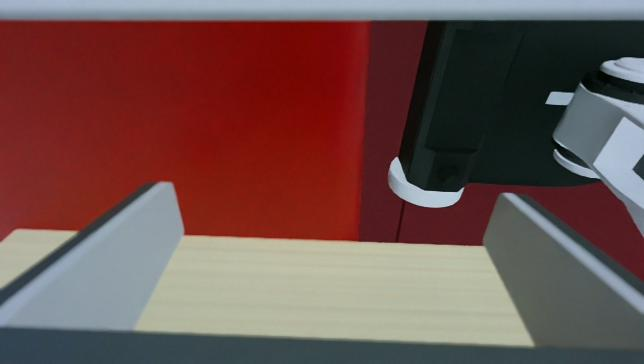

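Call:
move --base '{"x_m_s":0.05,"for_s":0.3}' --cameras '[]'

Call:
move --target '{"side":"left","x":0.295,"y":0.136,"z":0.777,"quat_wxyz":[0.99785,-0.06245,0.00125,-0.01996]}' --cameras '[]'

Call:
move --target '{"side":"right","x":0.295,"y":-0.120,"z":0.777,"quat_wxyz":[0.99797,0.06246,0.0006,0.01]}' --cameras '[]'

Call:
move --target '{"side":"right","x":0.295,"y":-0.111,"z":0.777,"quat_wxyz":[0.99797,0.06246,0.0006,0.01]}'

Scene clock: 213.07 s.
Joint torques (N m): left_arm=[-7.9 3.64 6.28 -8.24 0.33 -0.64 0.04] | right_arm=[-8.14 -3.92 -5.58 -8.6 -0.17 -0.26 -0.2]
External joint torques (N m): left_arm=[0.73 -1.64 1.14 -0.36 0.12 -0.4 0.04] | right_arm=[0.34 0.92 -1.05 -1.05 -0.24 -0.09 -0.21]
Motor temperatures (°C): left_arm=[31 29 32 38 36 35 38] | right_arm=[35 31 32 32 37 38 34]
Wrist force (N): left_arm=[1.0 0.7 -7.6] | right_arm=[-0.2 1.3 -4.9]
Wrist torque (N m): left_arm=[-0.19 0.22 0.11] | right_arm=[-0.16 0.11 -0.07]
Wrist force, peak (N): left_arm=[1.3 -0.1 -8.6] | right_arm=[-0.5 1.7 -5.4]
move: done
base_odometry: x=+0.565 y=+1.254 heading=-0.019
lidar_m: 0.43 0.25 1.13 2.68 2.62 1.80 1.69 1.75 2.27 1.12 0.68 0.83
base_status: done (sent for 0.3 of 0.3 s)
joint_positions: torso_squat_rad=+0.020 torso_shift_rad=+0.000 torso_pitch_rad=+0.800 torso_yaw_rad=+0.000 left_shoulder_pitch_rad=-0.802 left_shoulder_roll_rad=+0.700 left_shoulder_yaw_rad=-0.434 left_elbow_rad=-1.946 left_forearm_roll_rad=+0.606 left_wrist_pitch_rad=+1.547 left_hand_roll_rad=+0.770 left_gripper_m=+0.099 right_shoulder_pitch_rad=-0.818 right_shoulder_roll_rad=-0.638 right_shoulder_yaw_rad=+0.438 right_elbow_rad=-1.934 right_forearm_roll_rad=-0.560 right_wrist_pitch_rad=+1.582 right_hand_roll_rad=-0.769 right_gripper_m=+0.099 head_pan_rad=+0.000 head_tilt_rad=+0.450
joint_status: not commanded
wheel_motors_off: 0
motor_effort: left_wheel=+19(36) right_wheel=-12(28)
chest: x=-0.0060 y=+0.0001 z=+1.1959 quat_wxyz=(+0.921, +0.000, +0.389, +0.000) (m; base frame)
left_hand: x=+0.2952 y=+0.1498 z=+0.7748 quat_wxyz=(+0.998, -0.062, +0.001, -0.020) (m; base frame)
right_hand: x=+0.2952 y=-0.1343 z=+0.7746 quat_wxyz=(+0.998, +0.061, +0.001, +0.020) (m; base frame)
pictures: none
No camera images: "cameras" was empty.

Scene clock: 213.83 s.
Joint torques (N m): left_arm=[-7.97 2.66 4.88 -8.6 0.5 -0.65 -0.11] | right_arm=[-8.25 -3.97 -5.67 -8.46 -0.25 -0.23 0]
External joint torques (N m): left_arm=[0.94 -2.01 -0.09 -0.62 0.29 -0.4 -0.11] | right_arm=[0.22 0.86 -1.14 -0.91 -0.31 -0.05 0]
Motor temperatures (°C): left_arm=[31 29 32 38 36 35 38] | right_arm=[35 31 32 32 37 38 34]
Wrist force (N): left_arm=[1.3 1.2 -6.9] | right_arm=[-0.3 0.9 -5.4]
Wrist torque (N m): left_arm=[-0.15 0.20 0.13] | right_arm=[-0.15 0.10 -0.08]
Wrist force, peak (N): left_arm=[2.2 5.1 -7.8] | right_arm=[-0.3 0.9 -5.4]
move: done
base_odometry: x=+0.565 y=+1.254 heading=-0.019
lidar_m: 0.43 0.27 1.14 2.67 2.61 1.81 1.69 1.74 2.29 1.13 0.67 0.84
base_status: not commanded
joint_positions: torso_squat_rad=+0.020 torso_shift_rad=+0.000 torso_pitch_rad=+0.800 torso_yaw_rad=+0.000 left_shoulder_pitch_rad=-0.826 left_shoulder_roll_rad=+0.672 left_shoulder_yaw_rad=-0.456 left_elbow_rad=-1.946 left_forearm_roll_rad=+0.588 left_wrist_pitch_rad=+1.568 left_hand_roll_rad=+0.793 left_gripper_m=+0.099 right_shoulder_pitch_rad=-0.818 right_shoulder_roll_rad=-0.638 right_shoulder_yaw_rad=+0.438 right_elbow_rad=-1.934 right_forearm_roll_rad=-0.560 right_wrist_pitch_rad=+1.582 right_hand_roll_rad=-0.769 right_gripper_m=+0.099 head_pan_rad=+0.000 head_tilt_rad=+0.450
joint_status: all done
wheel_motors_off: 0
motor_effort: left_wheel=+20(21) right_wheel=-13(15)
chest: x=-0.0060 y=+0.0001 z=+1.1959 quat_wxyz=(+0.921, +0.000, +0.389, +0.000) (m; base frame)
left_hand: x=+0.2951 y=+0.1363 z=+0.7773 quat_wxyz=(+0.998, -0.063, +0.001, -0.020) (m; base frame)
left_hand_status: reached (checked arc, planned for 0.2 s): 0 mm and 0.1 deg off.
right_hand: x=+0.2952 y=-0.1343 z=+0.7746 quat_wxyz=(+0.998, +0.061, +0.001, +0.020) (m; base frame)
pictures: none
No camera images: "cameras" was empty.

Scene clock: 214.50 s.
Joint torques (N m): left_arm=[-7.91 2.96 4.87 -8.49 0.41 -0.75 -0.08] | right_arm=[-10.09 -4.04 -3.76 -8.46 -0.02 -0.17 0.02]
External joint torques (N m): left_arm=[1.01 -1.7 -0.11 -0.51 0.21 -0.51 -0.07] | right_arm=[-1.37 0.13 0.55 -0.8 -0.08 0.02 0.02]
Motor temperatures (°C): left_arm=[31 29 32 38 36 35 38] | right_arm=[35 31 32 32 37 38 34]
Wrist force (N): left_arm=[0.9 1.2 -7.2] | right_arm=[-0.1 1.3 -4.8]
Wrist torque (N m): left_arm=[-0.25 0.21 0.09] | right_arm=[-0.18 0.12 -0.08]
Wrist force, peak (N): left_arm=[0.9 2.1 -8.3] | right_arm=[-0.8 2.5 -5.1]
move: done
base_odometry: x=+0.565 y=+1.254 heading=-0.019
lidar_m: 0.42 0.26 1.14 2.67 2.62 1.82 1.69 1.75 2.26 1.13 0.68 0.82
base_status: not commanded
joint_positions: torso_squat_rad=+0.020 torso_shift_rad=+0.000 torso_pitch_rad=+0.800 torso_yaw_rad=+0.000 left_shoulder_pitch_rad=-0.826 left_shoulder_roll_rad=+0.672 left_shoulder_yaw_rad=-0.456 left_elbow_rad=-1.946 left_forearm_roll_rad=+0.588 left_wrist_pitch_rad=+1.568 left_hand_roll_rad=+0.793 left_gripper_m=+0.099 right_shoulder_pitch_rad=-0.836 right_shoulder_roll_rad=-0.606 right_shoulder_yaw_rad=+0.454 right_elbow_rad=-1.934 right_forearm_roll_rad=-0.537 right_wrist_pitch_rad=+1.601 right_hand_roll_rad=-0.806 right_gripper_m=+0.099 head_pan_rad=+0.000 head_tilt_rad=+0.450
joint_status: all done
wheel_motors_off: 0
motor_effort: left_wheel=+20(21) right_wheel=-14(14)
chest: x=-0.0060 y=+0.0001 z=+1.1959 quat_wxyz=(+0.921, +0.000, +0.389, +0.000) (m; base frame)
left_hand: x=+0.2951 y=+0.1363 z=+0.7773 quat_wxyz=(+0.998, -0.063, +0.001, -0.020) (m; base frame)
right_hand: x=+0.2949 y=-0.1202 z=+0.7773 quat_wxyz=(+0.998, +0.063, +0.001, +0.010) (m; base frame)
right_hand_status: reached (checked arc, planned for 0.2 s): 0 mm and 0.1 deg off.
pictures: none
No camera images: "cameras" was empty.

Scene clock: 215.07 s.
Joint torques (N m): left_arm=[-11.15 -4.93 2.72 -12.52 3.48 -4.12 -0.98] | right_arm=[-12.37 6.99 1.77 -11.93 -3.9 -3.67 1.02]
External joint torques (N m): left_arm=[-2.24 -9.65 -2.26 -4.56 3.28 -3.88 -0.98] | right_arm=[-3.44 10.78 5.99 -4.22 -3.97 -3.47 1.02]
Motor temperatures (°C): left_arm=[31 29 32 38 36 35 38] | right_arm=[35 31 32 32 37 38 34]
Wrist force (N): left_arm=[-0.6 18.9 -3.1] | right_arm=[-1.4 -24.6 6.2]
Wrist torque (N m): left_arm=[0.39 0.01 1.18] | right_arm=[0.44 -0.52 -1.48]
Wrist force, peak (N): left_arm=[0.1 24.1 -4.0] | right_arm=[-1.0 -30.1 8.7]
move: done
base_odometry: x=+0.565 y=+1.254 heading=-0.019
lidar_m: 0.41 0.26 1.14 2.68 2.62 1.80 1.69 1.75 2.27 1.12 0.68 0.82
base_status: not commanded
joint_positions: torso_squat_rad=+0.020 torso_shift_rad=+0.000 torso_pitch_rad=+0.800 torso_yaw_rad=+0.000 left_shoulder_pitch_rad=-0.825 left_shoulder_roll_rad=+0.674 left_shoulder_yaw_rad=-0.455 left_elbow_rad=-1.945 left_forearm_roll_rad=+0.587 left_wrist_pitch_rad=+1.569 left_hand_roll_rad=+0.793 left_gripper_m=+0.099 right_shoulder_pitch_rad=-0.852 right_shoulder_roll_rad=-0.587 right_shoulder_yaw_rad=+0.469 right_elbow_rad=-1.924 right_forearm_roll_rad=-0.520 right_wrist_pitch_rad=+1.610 right_hand_roll_rad=-0.820 right_gripper_m=+0.099 head_pan_rad=+0.000 head_tilt_rad=+0.450
joint_status: all done
wheel_motors_off: 0
motor_effort: left_wheel=+19(21) right_wheel=-14(14)
chest: x=-0.0061 y=+0.0000 z=+1.1960 quat_wxyz=(+0.921, +0.000, +0.389, +0.000) (m; base frame)
left_hand: x=+0.2951 y=+0.1378 z=+0.7770 quat_wxyz=(+0.998, -0.061, +0.001, -0.020) (m; base frame)
right_hand: x=+0.2953 y=-0.1132 z=+0.7769 quat_wxyz=(+0.998, +0.061, +0.000, +0.009) (m; base frame)
right_hand_status: reached (checked arc, planned for 0.2 s): 2 mm and 0.3 deg off.
pictures: head_camera, left_wrist_camera, right_wrist_camera
camera_calibration:
head_camera: T_world_to_cam=[[-0.0176441, -0.999501, -0.0261812, 0.0363593], [-0.929143, 0.0260625, -0.368801, 0.680159], [0.369299, 0.0178189, -0.92914, 1.11484], [0, 0, 0, 1]] pos_world=[0.220896, -0.00125082, 1.28764]
left_wrist_camera: T_world_to_cam=[[0.999841, -0.0134046, -0.0117512, -0.284666], [-0.00444596, -0.825891, 0.563812, -0.293944], [-0.0172628, -0.56367, -0.825819, 0.796928], [0, 0, 0, 1]] pos_world=[0.297071, 0.202624, 0.820503]
right_wrist_camera: T_world_to_cam=[[-0.998594, -0.0436171, -0.0301106, 0.312088], [-0.0529372, 0.792938, 0.606998, -0.33911], [-0.00259962, 0.607739, -0.794133, 0.758682], [0, 0, 0, 1]] pos_world=[0.29567, -0.178575, 0.817731]

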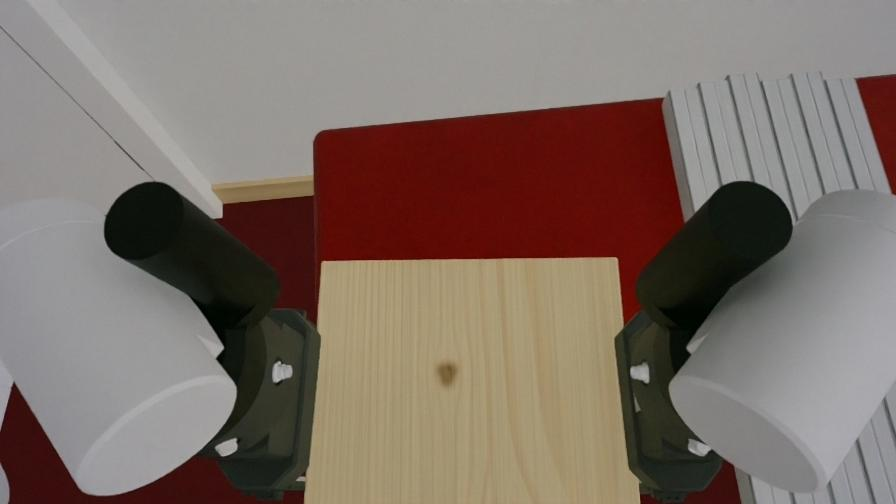

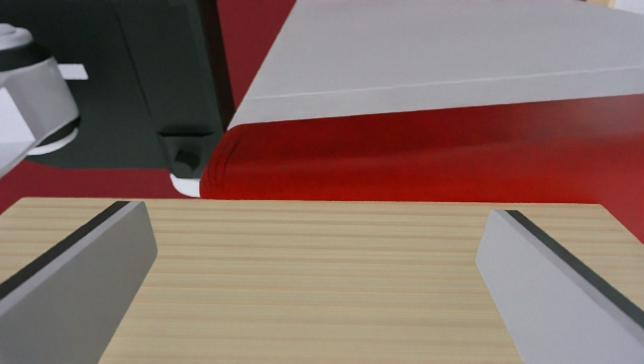

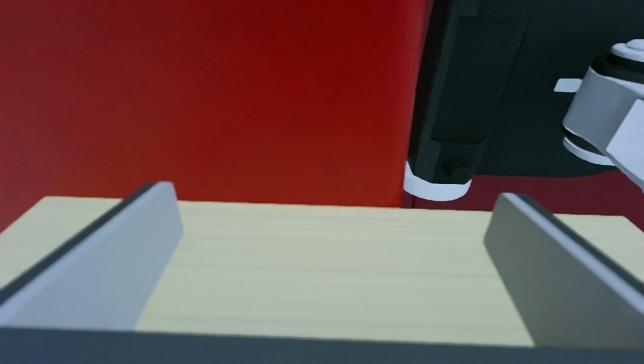

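Call:
move --target '{"side":"right","x":0.295,"y":-0.113,"z":0.777,"quat_wxyz":[0.99805,0.06246,0,0]}' --cameras '[]'

Call:
move --target '{"side":"left","x":0.295,"y":0.134,"z":0.777,"quat_wxyz":[0.99793,-0.06246,0.0009,-0.015]}' --cameras '[]'

Scene clock: 217.60 s.
Joint torques (N m): left_arm=[-10.75 -3.56 2.78 -11.66 3.1 -3.26 -1.03] | right_arm=[-10.2 2.36 -2.22 -10.67 -1.65 -1.75 0.62]
External joint torques (N m): left_arm=[-1.83 -8.27 -2.2 -3.7 2.91 -3.02 -1.03] | right_arm=[-1.34 6.16 1.96 -2.95 -1.72 -1.56 0.62]
Motor temperatures (°C): left_arm=[31 29 32 38 36 34 38] | right_arm=[35 31 32 32 37 38 34]
Wrist force (N): left_arm=[0.7 13.9 -2.6] | right_arm=[-0.7 -8.1 -0.9]
Wrist torque (N m): left_arm=[0.20 0.04 0.87] | right_arm=[0.05 -0.09 -0.56]
Wrist force, peak (N): left_arm=[-0.4 21.0 -3.8] | right_arm=[-1.5 -24.7 6.4]
move: done
base_odometry: x=+0.565 y=+1.254 heading=-0.019
lidar_m: 0.44 0.26 1.12 2.67 2.63 1.81 1.68 1.74 2.27 1.12 0.67 0.83
base_status: not commanded
joint_positions: torso_squat_rad=+0.020 torso_shift_rad=+0.000 torso_pitch_rad=+0.800 torso_yaw_rad=+0.000 left_shoulder_pitch_rad=-0.825 left_shoulder_roll_rad=+0.674 left_shoulder_yaw_rad=-0.455 left_elbow_rad=-1.946 left_forearm_roll_rad=+0.587 left_wrist_pitch_rad=+1.568 left_hand_roll_rad=+0.793 left_gripper_m=+0.099 right_shoulder_pitch_rad=-0.846 right_shoulder_roll_rad=-0.585 right_shoulder_yaw_rad=+0.463 right_elbow_rad=-1.926 right_forearm_roll_rad=-0.517 right_wrist_pitch_rad=+1.609 right_hand_roll_rad=-0.833 right_gripper_m=+0.099 head_pan_rad=+0.000 head_tilt_rad=+0.450
joint_status: all done
wheel_motors_off: 0
motor_effort: left_wheel=+20(21) right_wheel=-12(14)
chest: x=-0.0061 y=+0.0001 z=+1.1960 quat_wxyz=(+0.921, +0.000, +0.389, +0.000) (m; base frame)
left_hand: x=+0.2951 y=+0.1376 z=+0.7771 quat_wxyz=(+0.998, -0.061, +0.001, -0.020) (m; base frame)
right_hand: x=+0.2952 y=-0.1140 z=+0.7767 quat_wxyz=(+0.998, +0.061, +0.000, +0.000) (m; base frame)
right_hand_status: reached (checked arc, planned for 0.1 s): 1 mm and 0.1 deg off.
pictures: none
No camera images: "cameras" was empty.

Scene clock: 218.13 s.
Joint torques (N m): left_arm=[-10.63 -6.01 1.67 -11.68 3.98 -4.3 -0.99] | right_arm=[-10.63 2.01 -2.23 -10.69 -1.99 -2.1 0.55]
External joint torques (N m): left_arm=[-1.68 -10.6 -3.27 -3.69 3.79 -4.07 -0.99] | right_arm=[-1.77 5.81 1.95 -2.97 -2.06 -1.91 0.55]
Motor temperatures (°C): left_arm=[31 29 32 38 36 34 38] | right_arm=[35 31 32 32 37 38 34]
Wrist force (N): left_arm=[-1.1 23.2 0.9] | right_arm=[-1.2 -12.7 0.2]
Wrist torque (N m): left_arm=[0.31 -0.27 1.28] | right_arm=[0.18 -0.21 -0.82]
Wrist force, peak (N): left_arm=[-0.8 23.7 2.2] | right_arm=[-1.0 -13.4 0.7]
move: done
base_odometry: x=+0.565 y=+1.254 heading=-0.019
lidar_m: 0.43 0.26 1.14 2.67 2.62 1.81 1.69 1.75 2.26 1.12 0.67 0.82
base_status: not commanded
joint_positions: torso_squat_rad=+0.020 torso_shift_rad=+0.000 torso_pitch_rad=+0.800 torso_yaw_rad=+0.000 left_shoulder_pitch_rad=-0.828 left_shoulder_roll_rad=+0.667 left_shoulder_yaw_rad=-0.457 left_elbow_rad=-1.943 left_forearm_roll_rad=+0.580 left_wrist_pitch_rad=+1.572 left_hand_roll_rad=+0.804 left_gripper_m=+0.099 right_shoulder_pitch_rad=-0.846 right_shoulder_roll_rad=-0.585 right_shoulder_yaw_rad=+0.463 right_elbow_rad=-1.926 right_forearm_roll_rad=-0.517 right_wrist_pitch_rad=+1.609 right_hand_roll_rad=-0.833 right_gripper_m=+0.099 head_pan_rad=+0.000 head_tilt_rad=+0.450
joint_status: all done
wheel_motors_off: 0
motor_effort: left_wheel=+21(22) right_wheel=-16(16)
chest: x=-0.0061 y=+0.0001 z=+1.1960 quat_wxyz=(+0.921, +0.000, +0.389, +0.000) (m; base frame)
left_hand: x=+0.2954 y=+0.1359 z=+0.7768 quat_wxyz=(+0.998, -0.060, +0.001, -0.014) (m; base frame)
left_hand_status: reached (checked arc, planned for 0.1 s): 2 mm and 0.3 deg off.
right_hand: x=+0.2952 y=-0.1139 z=+0.7768 quat_wxyz=(+0.998, +0.061, +0.000, +0.000) (m; base frame)
pictures: none
No camera images: "cameras" was empty.

Call:
move --target '{"side":"left","x":0.295,"y":0.134,"z":0.777,"quat_wxyz":[0.998,-0.06246,0.0006,-0.010]}' --cameras '[]'

Call:
move --target '{"side":"right","x":0.295,"y":-0.111,"z":0.777,"quat_wxyz":[0.99805,0.06246,-0.0001,-0.002]}' --cameras '[]'

Scene clock: 220.17 s.
Joint torques (N m): left_arm=[-10.38 -5.79 1.35 -12.06 3.54 -4.21 -0.77] | right_arm=[-10.42 2.24 -2.23 -10.59 -1.97 -1.95 0.47]
External joint torques (N m): left_arm=[-1.45 -10.35 -3.56 -4.06 3.35 -3.97 -0.77] | right_arm=[-1.56 6.04 1.95 -2.87 -2.04 -1.76 0.47]
Motor temperatures (°C): left_arm=[31 29 32 38 36 34 38] | right_arm=[35 31 32 32 37 38 34]
Wrist force (N): left_arm=[-2.6 19.0 1.0] | right_arm=[1.6 -11.0 0.1]
Wrist torque (N m): left_arm=[0.26 -0.15 0.50] | right_arm=[0.14 -0.03 -0.78]
Wrist force, peak (N): left_arm=[-0.4 23.4 1.8] | right_arm=[-1.1 -13.5 1.2]
move: done
base_odometry: x=+0.565 y=+1.254 heading=-0.019
lidar_m: 0.43 0.26 1.15 2.67 2.62 1.82 1.70 1.74 2.27 1.12 0.67 0.82
base_status: not commanded
joint_positions: torso_squat_rad=+0.020 torso_shift_rad=+0.000 torso_pitch_rad=+0.800 torso_yaw_rad=+0.000 left_shoulder_pitch_rad=-0.826 left_shoulder_roll_rad=+0.664 left_shoulder_yaw_rad=-0.455 left_elbow_rad=-1.943 left_forearm_roll_rad=+0.577 left_wrist_pitch_rad=+1.572 left_hand_roll_rad=+0.812 left_gripper_m=+0.099 right_shoulder_pitch_rad=-0.846 right_shoulder_roll_rad=-0.585 right_shoulder_yaw_rad=+0.463 right_elbow_rad=-1.926 right_forearm_roll_rad=-0.517 right_wrist_pitch_rad=+1.609 right_hand_roll_rad=-0.833 right_gripper_m=+0.099 head_pan_rad=+0.000 head_tilt_rad=+0.450
joint_status: all done
wheel_motors_off: 0
motor_effort: left_wheel=+21(22) right_wheel=-15(15)
chest: x=-0.0061 y=+0.0001 z=+1.1960 quat_wxyz=(+0.921, +0.000, +0.389, +0.000) (m; base frame)
left_hand: x=+0.2954 y=+0.1358 z=+0.7767 quat_wxyz=(+0.998, -0.060, +0.001, -0.009) (m; base frame)
left_hand_status: reached (checked arc, planned for 0.1 s): 2 mm and 0.3 deg off.
right_hand: x=+0.2952 y=-0.1139 z=+0.7768 quat_wxyz=(+0.998, +0.061, +0.000, +0.000) (m; base frame)
pictures: none
No camera images: "cameras" was empty.

Scene clock: 220.70 s.
Joint torques (N m): left_arm=[-10.51 -6 1.43 -12.06 3.87 -4.77 -0.71] | right_arm=[-11.34 5.46 -1.1 -11.05 -3.16 -3.37 0.61]
External joint torques (N m): left_arm=[-1.58 -10.57 -3.49 -4.06 3.68 -4.53 -0.71] | right_arm=[-2.45 9.18 3.05 -3.32 -3.24 -3.18 0.61]
Motor temperatures (°C): left_arm=[31 29 32 38 36 34 38] | right_arm=[35 31 32 32 37 38 34]
Wrist force (N): left_arm=[-0.1 22.1 -0.2] | right_arm=[-1.4 -22.2 6.2]
Wrist torque (N m): left_arm=[0.38 0.09 0.64] | right_arm=[0.46 -0.47 -0.56]
Wrist force, peak (N): left_arm=[-0.8 23.5 0.0] | right_arm=[-1.2 -24.3 6.6]
move: done
base_odometry: x=+0.565 y=+1.254 heading=-0.019
lidar_m: 0.44 0.25 1.14 2.68 2.63 1.79 1.69 1.75 2.27 1.13 0.67 0.83
base_status: not commanded
joint_positions: torso_squat_rad=+0.020 torso_shift_rad=+0.000 torso_pitch_rad=+0.800 torso_yaw_rad=+0.000 left_shoulder_pitch_rad=-0.826 left_shoulder_roll_rad=+0.664 left_shoulder_yaw_rad=-0.455 left_elbow_rad=-1.943 left_forearm_roll_rad=+0.577 left_wrist_pitch_rad=+1.572 left_hand_roll_rad=+0.812 left_gripper_m=+0.099 right_shoulder_pitch_rad=-0.848 right_shoulder_roll_rad=-0.581 right_shoulder_yaw_rad=+0.465 right_elbow_rad=-1.924 right_forearm_roll_rad=-0.513 right_wrist_pitch_rad=+1.611 right_hand_roll_rad=-0.839 right_gripper_m=+0.099 head_pan_rad=+0.000 head_tilt_rad=+0.450
joint_status: all done
wheel_motors_off: 0
motor_effort: left_wheel=+22(22) right_wheel=-14(14)
chest: x=-0.0062 y=+0.0001 z=+1.1960 quat_wxyz=(+0.921, +0.000, +0.389, +0.000) (m; base frame)
left_hand: x=+0.2953 y=+0.1359 z=+0.7767 quat_wxyz=(+0.998, -0.060, +0.001, -0.009) (m; base frame)
right_hand: x=+0.2952 y=-0.1127 z=+0.7767 quat_wxyz=(+0.998, +0.061, +0.000, -0.003) (m; base frame)
right_hand_status: reached (checked arc, planned for 0.1 s): 2 mm and 0.2 deg off.
pictures: none
No camera images: "cameras" was empty.

Call:
move --target '{"side":"left","x":0.295,"y":0.130,"z":0.777,"quat_wxyz":[0.998,-0.06246,0.0006,-0.008]}' --cameras '[]'

Call:
move --target '{"side":"right","x":0.295,"y":-0.105,"z":0.777,"quat_wxyz":[0.99805,0.06246,-0.0001,-0.003]}' --cameras '[]'

Scene clock: 222.57 s.
Joint torques (N m): left_arm=[-13.33 -12.84 0.42 -14.04 5.44 -8.07 1.75] | right_arm=[-12.03 10.27 -1.04 -13.88 -4.71 -5.18 -1.15]
External joint torques (N m): left_arm=[-4.32 -17.24 -4.44 -6.02 5.25 -7.83 1.75] | right_arm=[-3.15 14.02 3.12 -6.16 -4.78 -5 -1.15]
Motor temperatures (°C): left_arm=[31 29 32 38 36 34 38] | right_arm=[35 31 32 32 37 38 34]
Wrist force (N): left_arm=[-3.2 39.2 3.4] | right_arm=[0.9 -31.9 0.4]
Wrist torque (N m): left_arm=[-0.04 0.47 -1.89] | right_arm=[0.53 0.28 1.39]
Wrist force, peak (N): left_arm=[-5.0 46.3 8.9] | right_arm=[1.6 -36.5 0.6]
move: done
base_odometry: x=+0.565 y=+1.254 heading=-0.019
lidar_m: 0.43 0.26 1.12 2.67 2.61 1.80 1.69 1.75 2.27 1.12 0.67 0.84
base_status: not commanded
joint_positions: torso_squat_rad=+0.020 torso_shift_rad=+0.000 torso_pitch_rad=+0.800 torso_yaw_rad=+0.000 left_shoulder_pitch_rad=-0.831 left_shoulder_roll_rad=+0.656 left_shoulder_yaw_rad=-0.461 left_elbow_rad=-1.940 left_forearm_roll_rad=+0.569 left_wrist_pitch_rad=+1.578 left_hand_roll_rad=+0.821 left_gripper_m=+0.099 right_shoulder_pitch_rad=-0.847 right_shoulder_roll_rad=-0.582 right_shoulder_yaw_rad=+0.465 right_elbow_rad=-1.923 right_forearm_roll_rad=-0.512 right_wrist_pitch_rad=+1.612 right_hand_roll_rad=-0.838 right_gripper_m=+0.099 head_pan_rad=+0.000 head_tilt_rad=+0.450
joint_status: all done
wheel_motors_off: 0
motor_effort: left_wheel=+23(24) right_wheel=-13(15)
chest: x=-0.0062 y=+0.0001 z=+1.1960 quat_wxyz=(+0.921, +0.000, +0.389, +0.000) (m; base frame)
left_hand: x=+0.2952 y=+0.1332 z=+0.7764 quat_wxyz=(+0.998, -0.059, +0.001, -0.007) (m; base frame)
left_hand_status: reached (checked arc, planned for 0.1 s): 3 mm and 0.4 deg off.
right_hand: x=+0.2952 y=-0.1135 z=+0.7764 quat_wxyz=(+0.998, +0.060, +0.000, -0.003) (m; base frame)
pictures: none
No camera images: "cameras" was empty.

Scene clock: 223.10 s.
Joint torques (N m): left_arm=[-14.76 -18.83 0.14 -17.06 7.58 -10 2.77] | right_arm=[-18.72 22.76 2.62 -18.68 -7.49 -10.95 -2.9]
External joint torques (N m): left_arm=[-5.77 -23.26 -4.74 -9.04 7.39 -9.77 2.77] | right_arm=[-9.73 26.29 6.72 -10.9 -7.57 -10.77 -2.9]
Motor temperatures (°C): left_arm=[31 29 32 38 36 34 38] | right_arm=[35 31 32 32 37 38 34]
Wrist force (N): left_arm=[-0.1 54.0 3.9] | right_arm=[-4.3 -60.5 8.1]
Wrist torque (N m): left_arm=[-0.75 0.82 -2.94] | right_arm=[1.15 0.64 3.25]
Wrist force, peak (N): left_arm=[0.2 59.3 4.9] | right_arm=[-5.0 -68.1 10.5]
move: done
base_odometry: x=+0.565 y=+1.254 heading=-0.019
lidar_m: 0.43 0.26 1.12 2.66 2.63 1.80 1.70 1.75 2.28 1.12 0.68 0.84
base_status: not commanded
joint_positions: torso_squat_rad=+0.020 torso_shift_rad=+0.000 torso_pitch_rad=+0.800 torso_yaw_rad=+0.000 left_shoulder_pitch_rad=-0.831 left_shoulder_roll_rad=+0.657 left_shoulder_yaw_rad=-0.461 left_elbow_rad=-1.939 left_forearm_roll_rad=+0.568 left_wrist_pitch_rad=+1.578 left_hand_roll_rad=+0.821 left_gripper_m=+0.099 right_shoulder_pitch_rad=-0.856 right_shoulder_roll_rad=-0.571 right_shoulder_yaw_rad=+0.474 right_elbow_rad=-1.916 right_forearm_roll_rad=-0.502 right_wrist_pitch_rad=+1.618 right_hand_roll_rad=-0.848 right_gripper_m=+0.099 head_pan_rad=+0.000 head_tilt_rad=+0.450
joint_status: all done
wheel_motors_off: 0
motor_effort: left_wheel=+20(22) right_wheel=-12(14)
chest: x=-0.0062 y=+0.0001 z=+1.1960 quat_wxyz=(+0.921, +0.000, +0.389, +0.000) (m; base frame)
left_hand: x=+0.2953 y=+0.1342 z=+0.7761 quat_wxyz=(+0.998, -0.058, +0.001, -0.007) (m; base frame)
right_hand: x=+0.2950 y=-0.1102 z=+0.7757 quat_wxyz=(+0.998, +0.057, +0.001, -0.004) (m; base frame)
right_hand_status: reached (checked arc, planned for 0.2 s): 5 mm and 0.7 deg off.
pictures: none
No camera images: "cameras" was empty.

Call:
move --target '{"side":"right","x":0.295,"y":-0.105,"z":0.777,"quat_wxyz":[0.99805,0.06246,0,-0.0005]}' --cameras '[]'

Scene clock: 225.80 s.
Joint torques (N m): left_arm=[-15.44 -18.86 0.29 -17.06 7.32 -10.11 2.87] | right_arm=[-19.09 22.89 3.27 -18.92 -7.97 -10.66 -1.99]
External joint torques (N m): left_arm=[-6.44 -23.3 -4.58 -9.05 7.14 -9.88 2.87] | right_arm=[-10.08 26.43 7.37 -11.19 -8.05 -10.48 -1.99]
Motor temperatures (°C): left_arm=[31 29 32 38 36 35 38] | right_arm=[35 31 32 32 37 38 34]
Wrist force (N): left_arm=[-4.3 52.3 4.0] | right_arm=[-1.5 -59.4 9.1]
Wrist torque (N m): left_arm=[-0.72 0.62 -2.54] | right_arm=[1.15 0.66 1.70]
Wrist force, peak (N): left_arm=[-0.2 54.4 4.4] | right_arm=[-4.6 -61.1 7.7]
move: done
base_odometry: x=+0.565 y=+1.254 heading=-0.019
lidar_m: 0.44 0.25 1.13 2.66 2.62 1.80 1.69 1.75 2.26 1.13 0.67 0.83
base_status: not commanded
joint_positions: torso_squat_rad=+0.020 torso_shift_rad=+0.000 torso_pitch_rad=+0.800 torso_yaw_rad=+0.000 left_shoulder_pitch_rad=-0.831 left_shoulder_roll_rad=+0.657 left_shoulder_yaw_rad=-0.461 left_elbow_rad=-1.939 left_forearm_roll_rad=+0.568 left_wrist_pitch_rad=+1.578 left_hand_roll_rad=+0.821 left_gripper_m=+0.099 right_shoulder_pitch_rad=-0.857 right_shoulder_roll_rad=-0.572 right_shoulder_yaw_rad=+0.476 right_elbow_rad=-1.914 right_forearm_roll_rad=-0.503 right_wrist_pitch_rad=+1.618 right_hand_roll_rad=-0.844 right_gripper_m=+0.099 head_pan_rad=+0.000 head_tilt_rad=+0.450
joint_status: all done
wheel_motors_off: 0
motor_effort: left_wheel=+20(20) right_wheel=-11(12)
chest: x=-0.0062 y=+0.0001 z=+1.1960 quat_wxyz=(+0.921, +0.000, +0.389, +0.000) (m; base frame)
left_hand: x=+0.2952 y=+0.1342 z=+0.7761 quat_wxyz=(+0.998, -0.058, +0.001, -0.007) (m; base frame)
right_hand: x=+0.2951 y=-0.1101 z=+0.7756 quat_wxyz=(+0.998, +0.057, +0.001, -0.002) (m; base frame)
right_hand_status: reached (checked arc, planned for 0.1 s): 5 mm and 0.7 deg off.
pictures: none
No camera images: "cameras" was empty.


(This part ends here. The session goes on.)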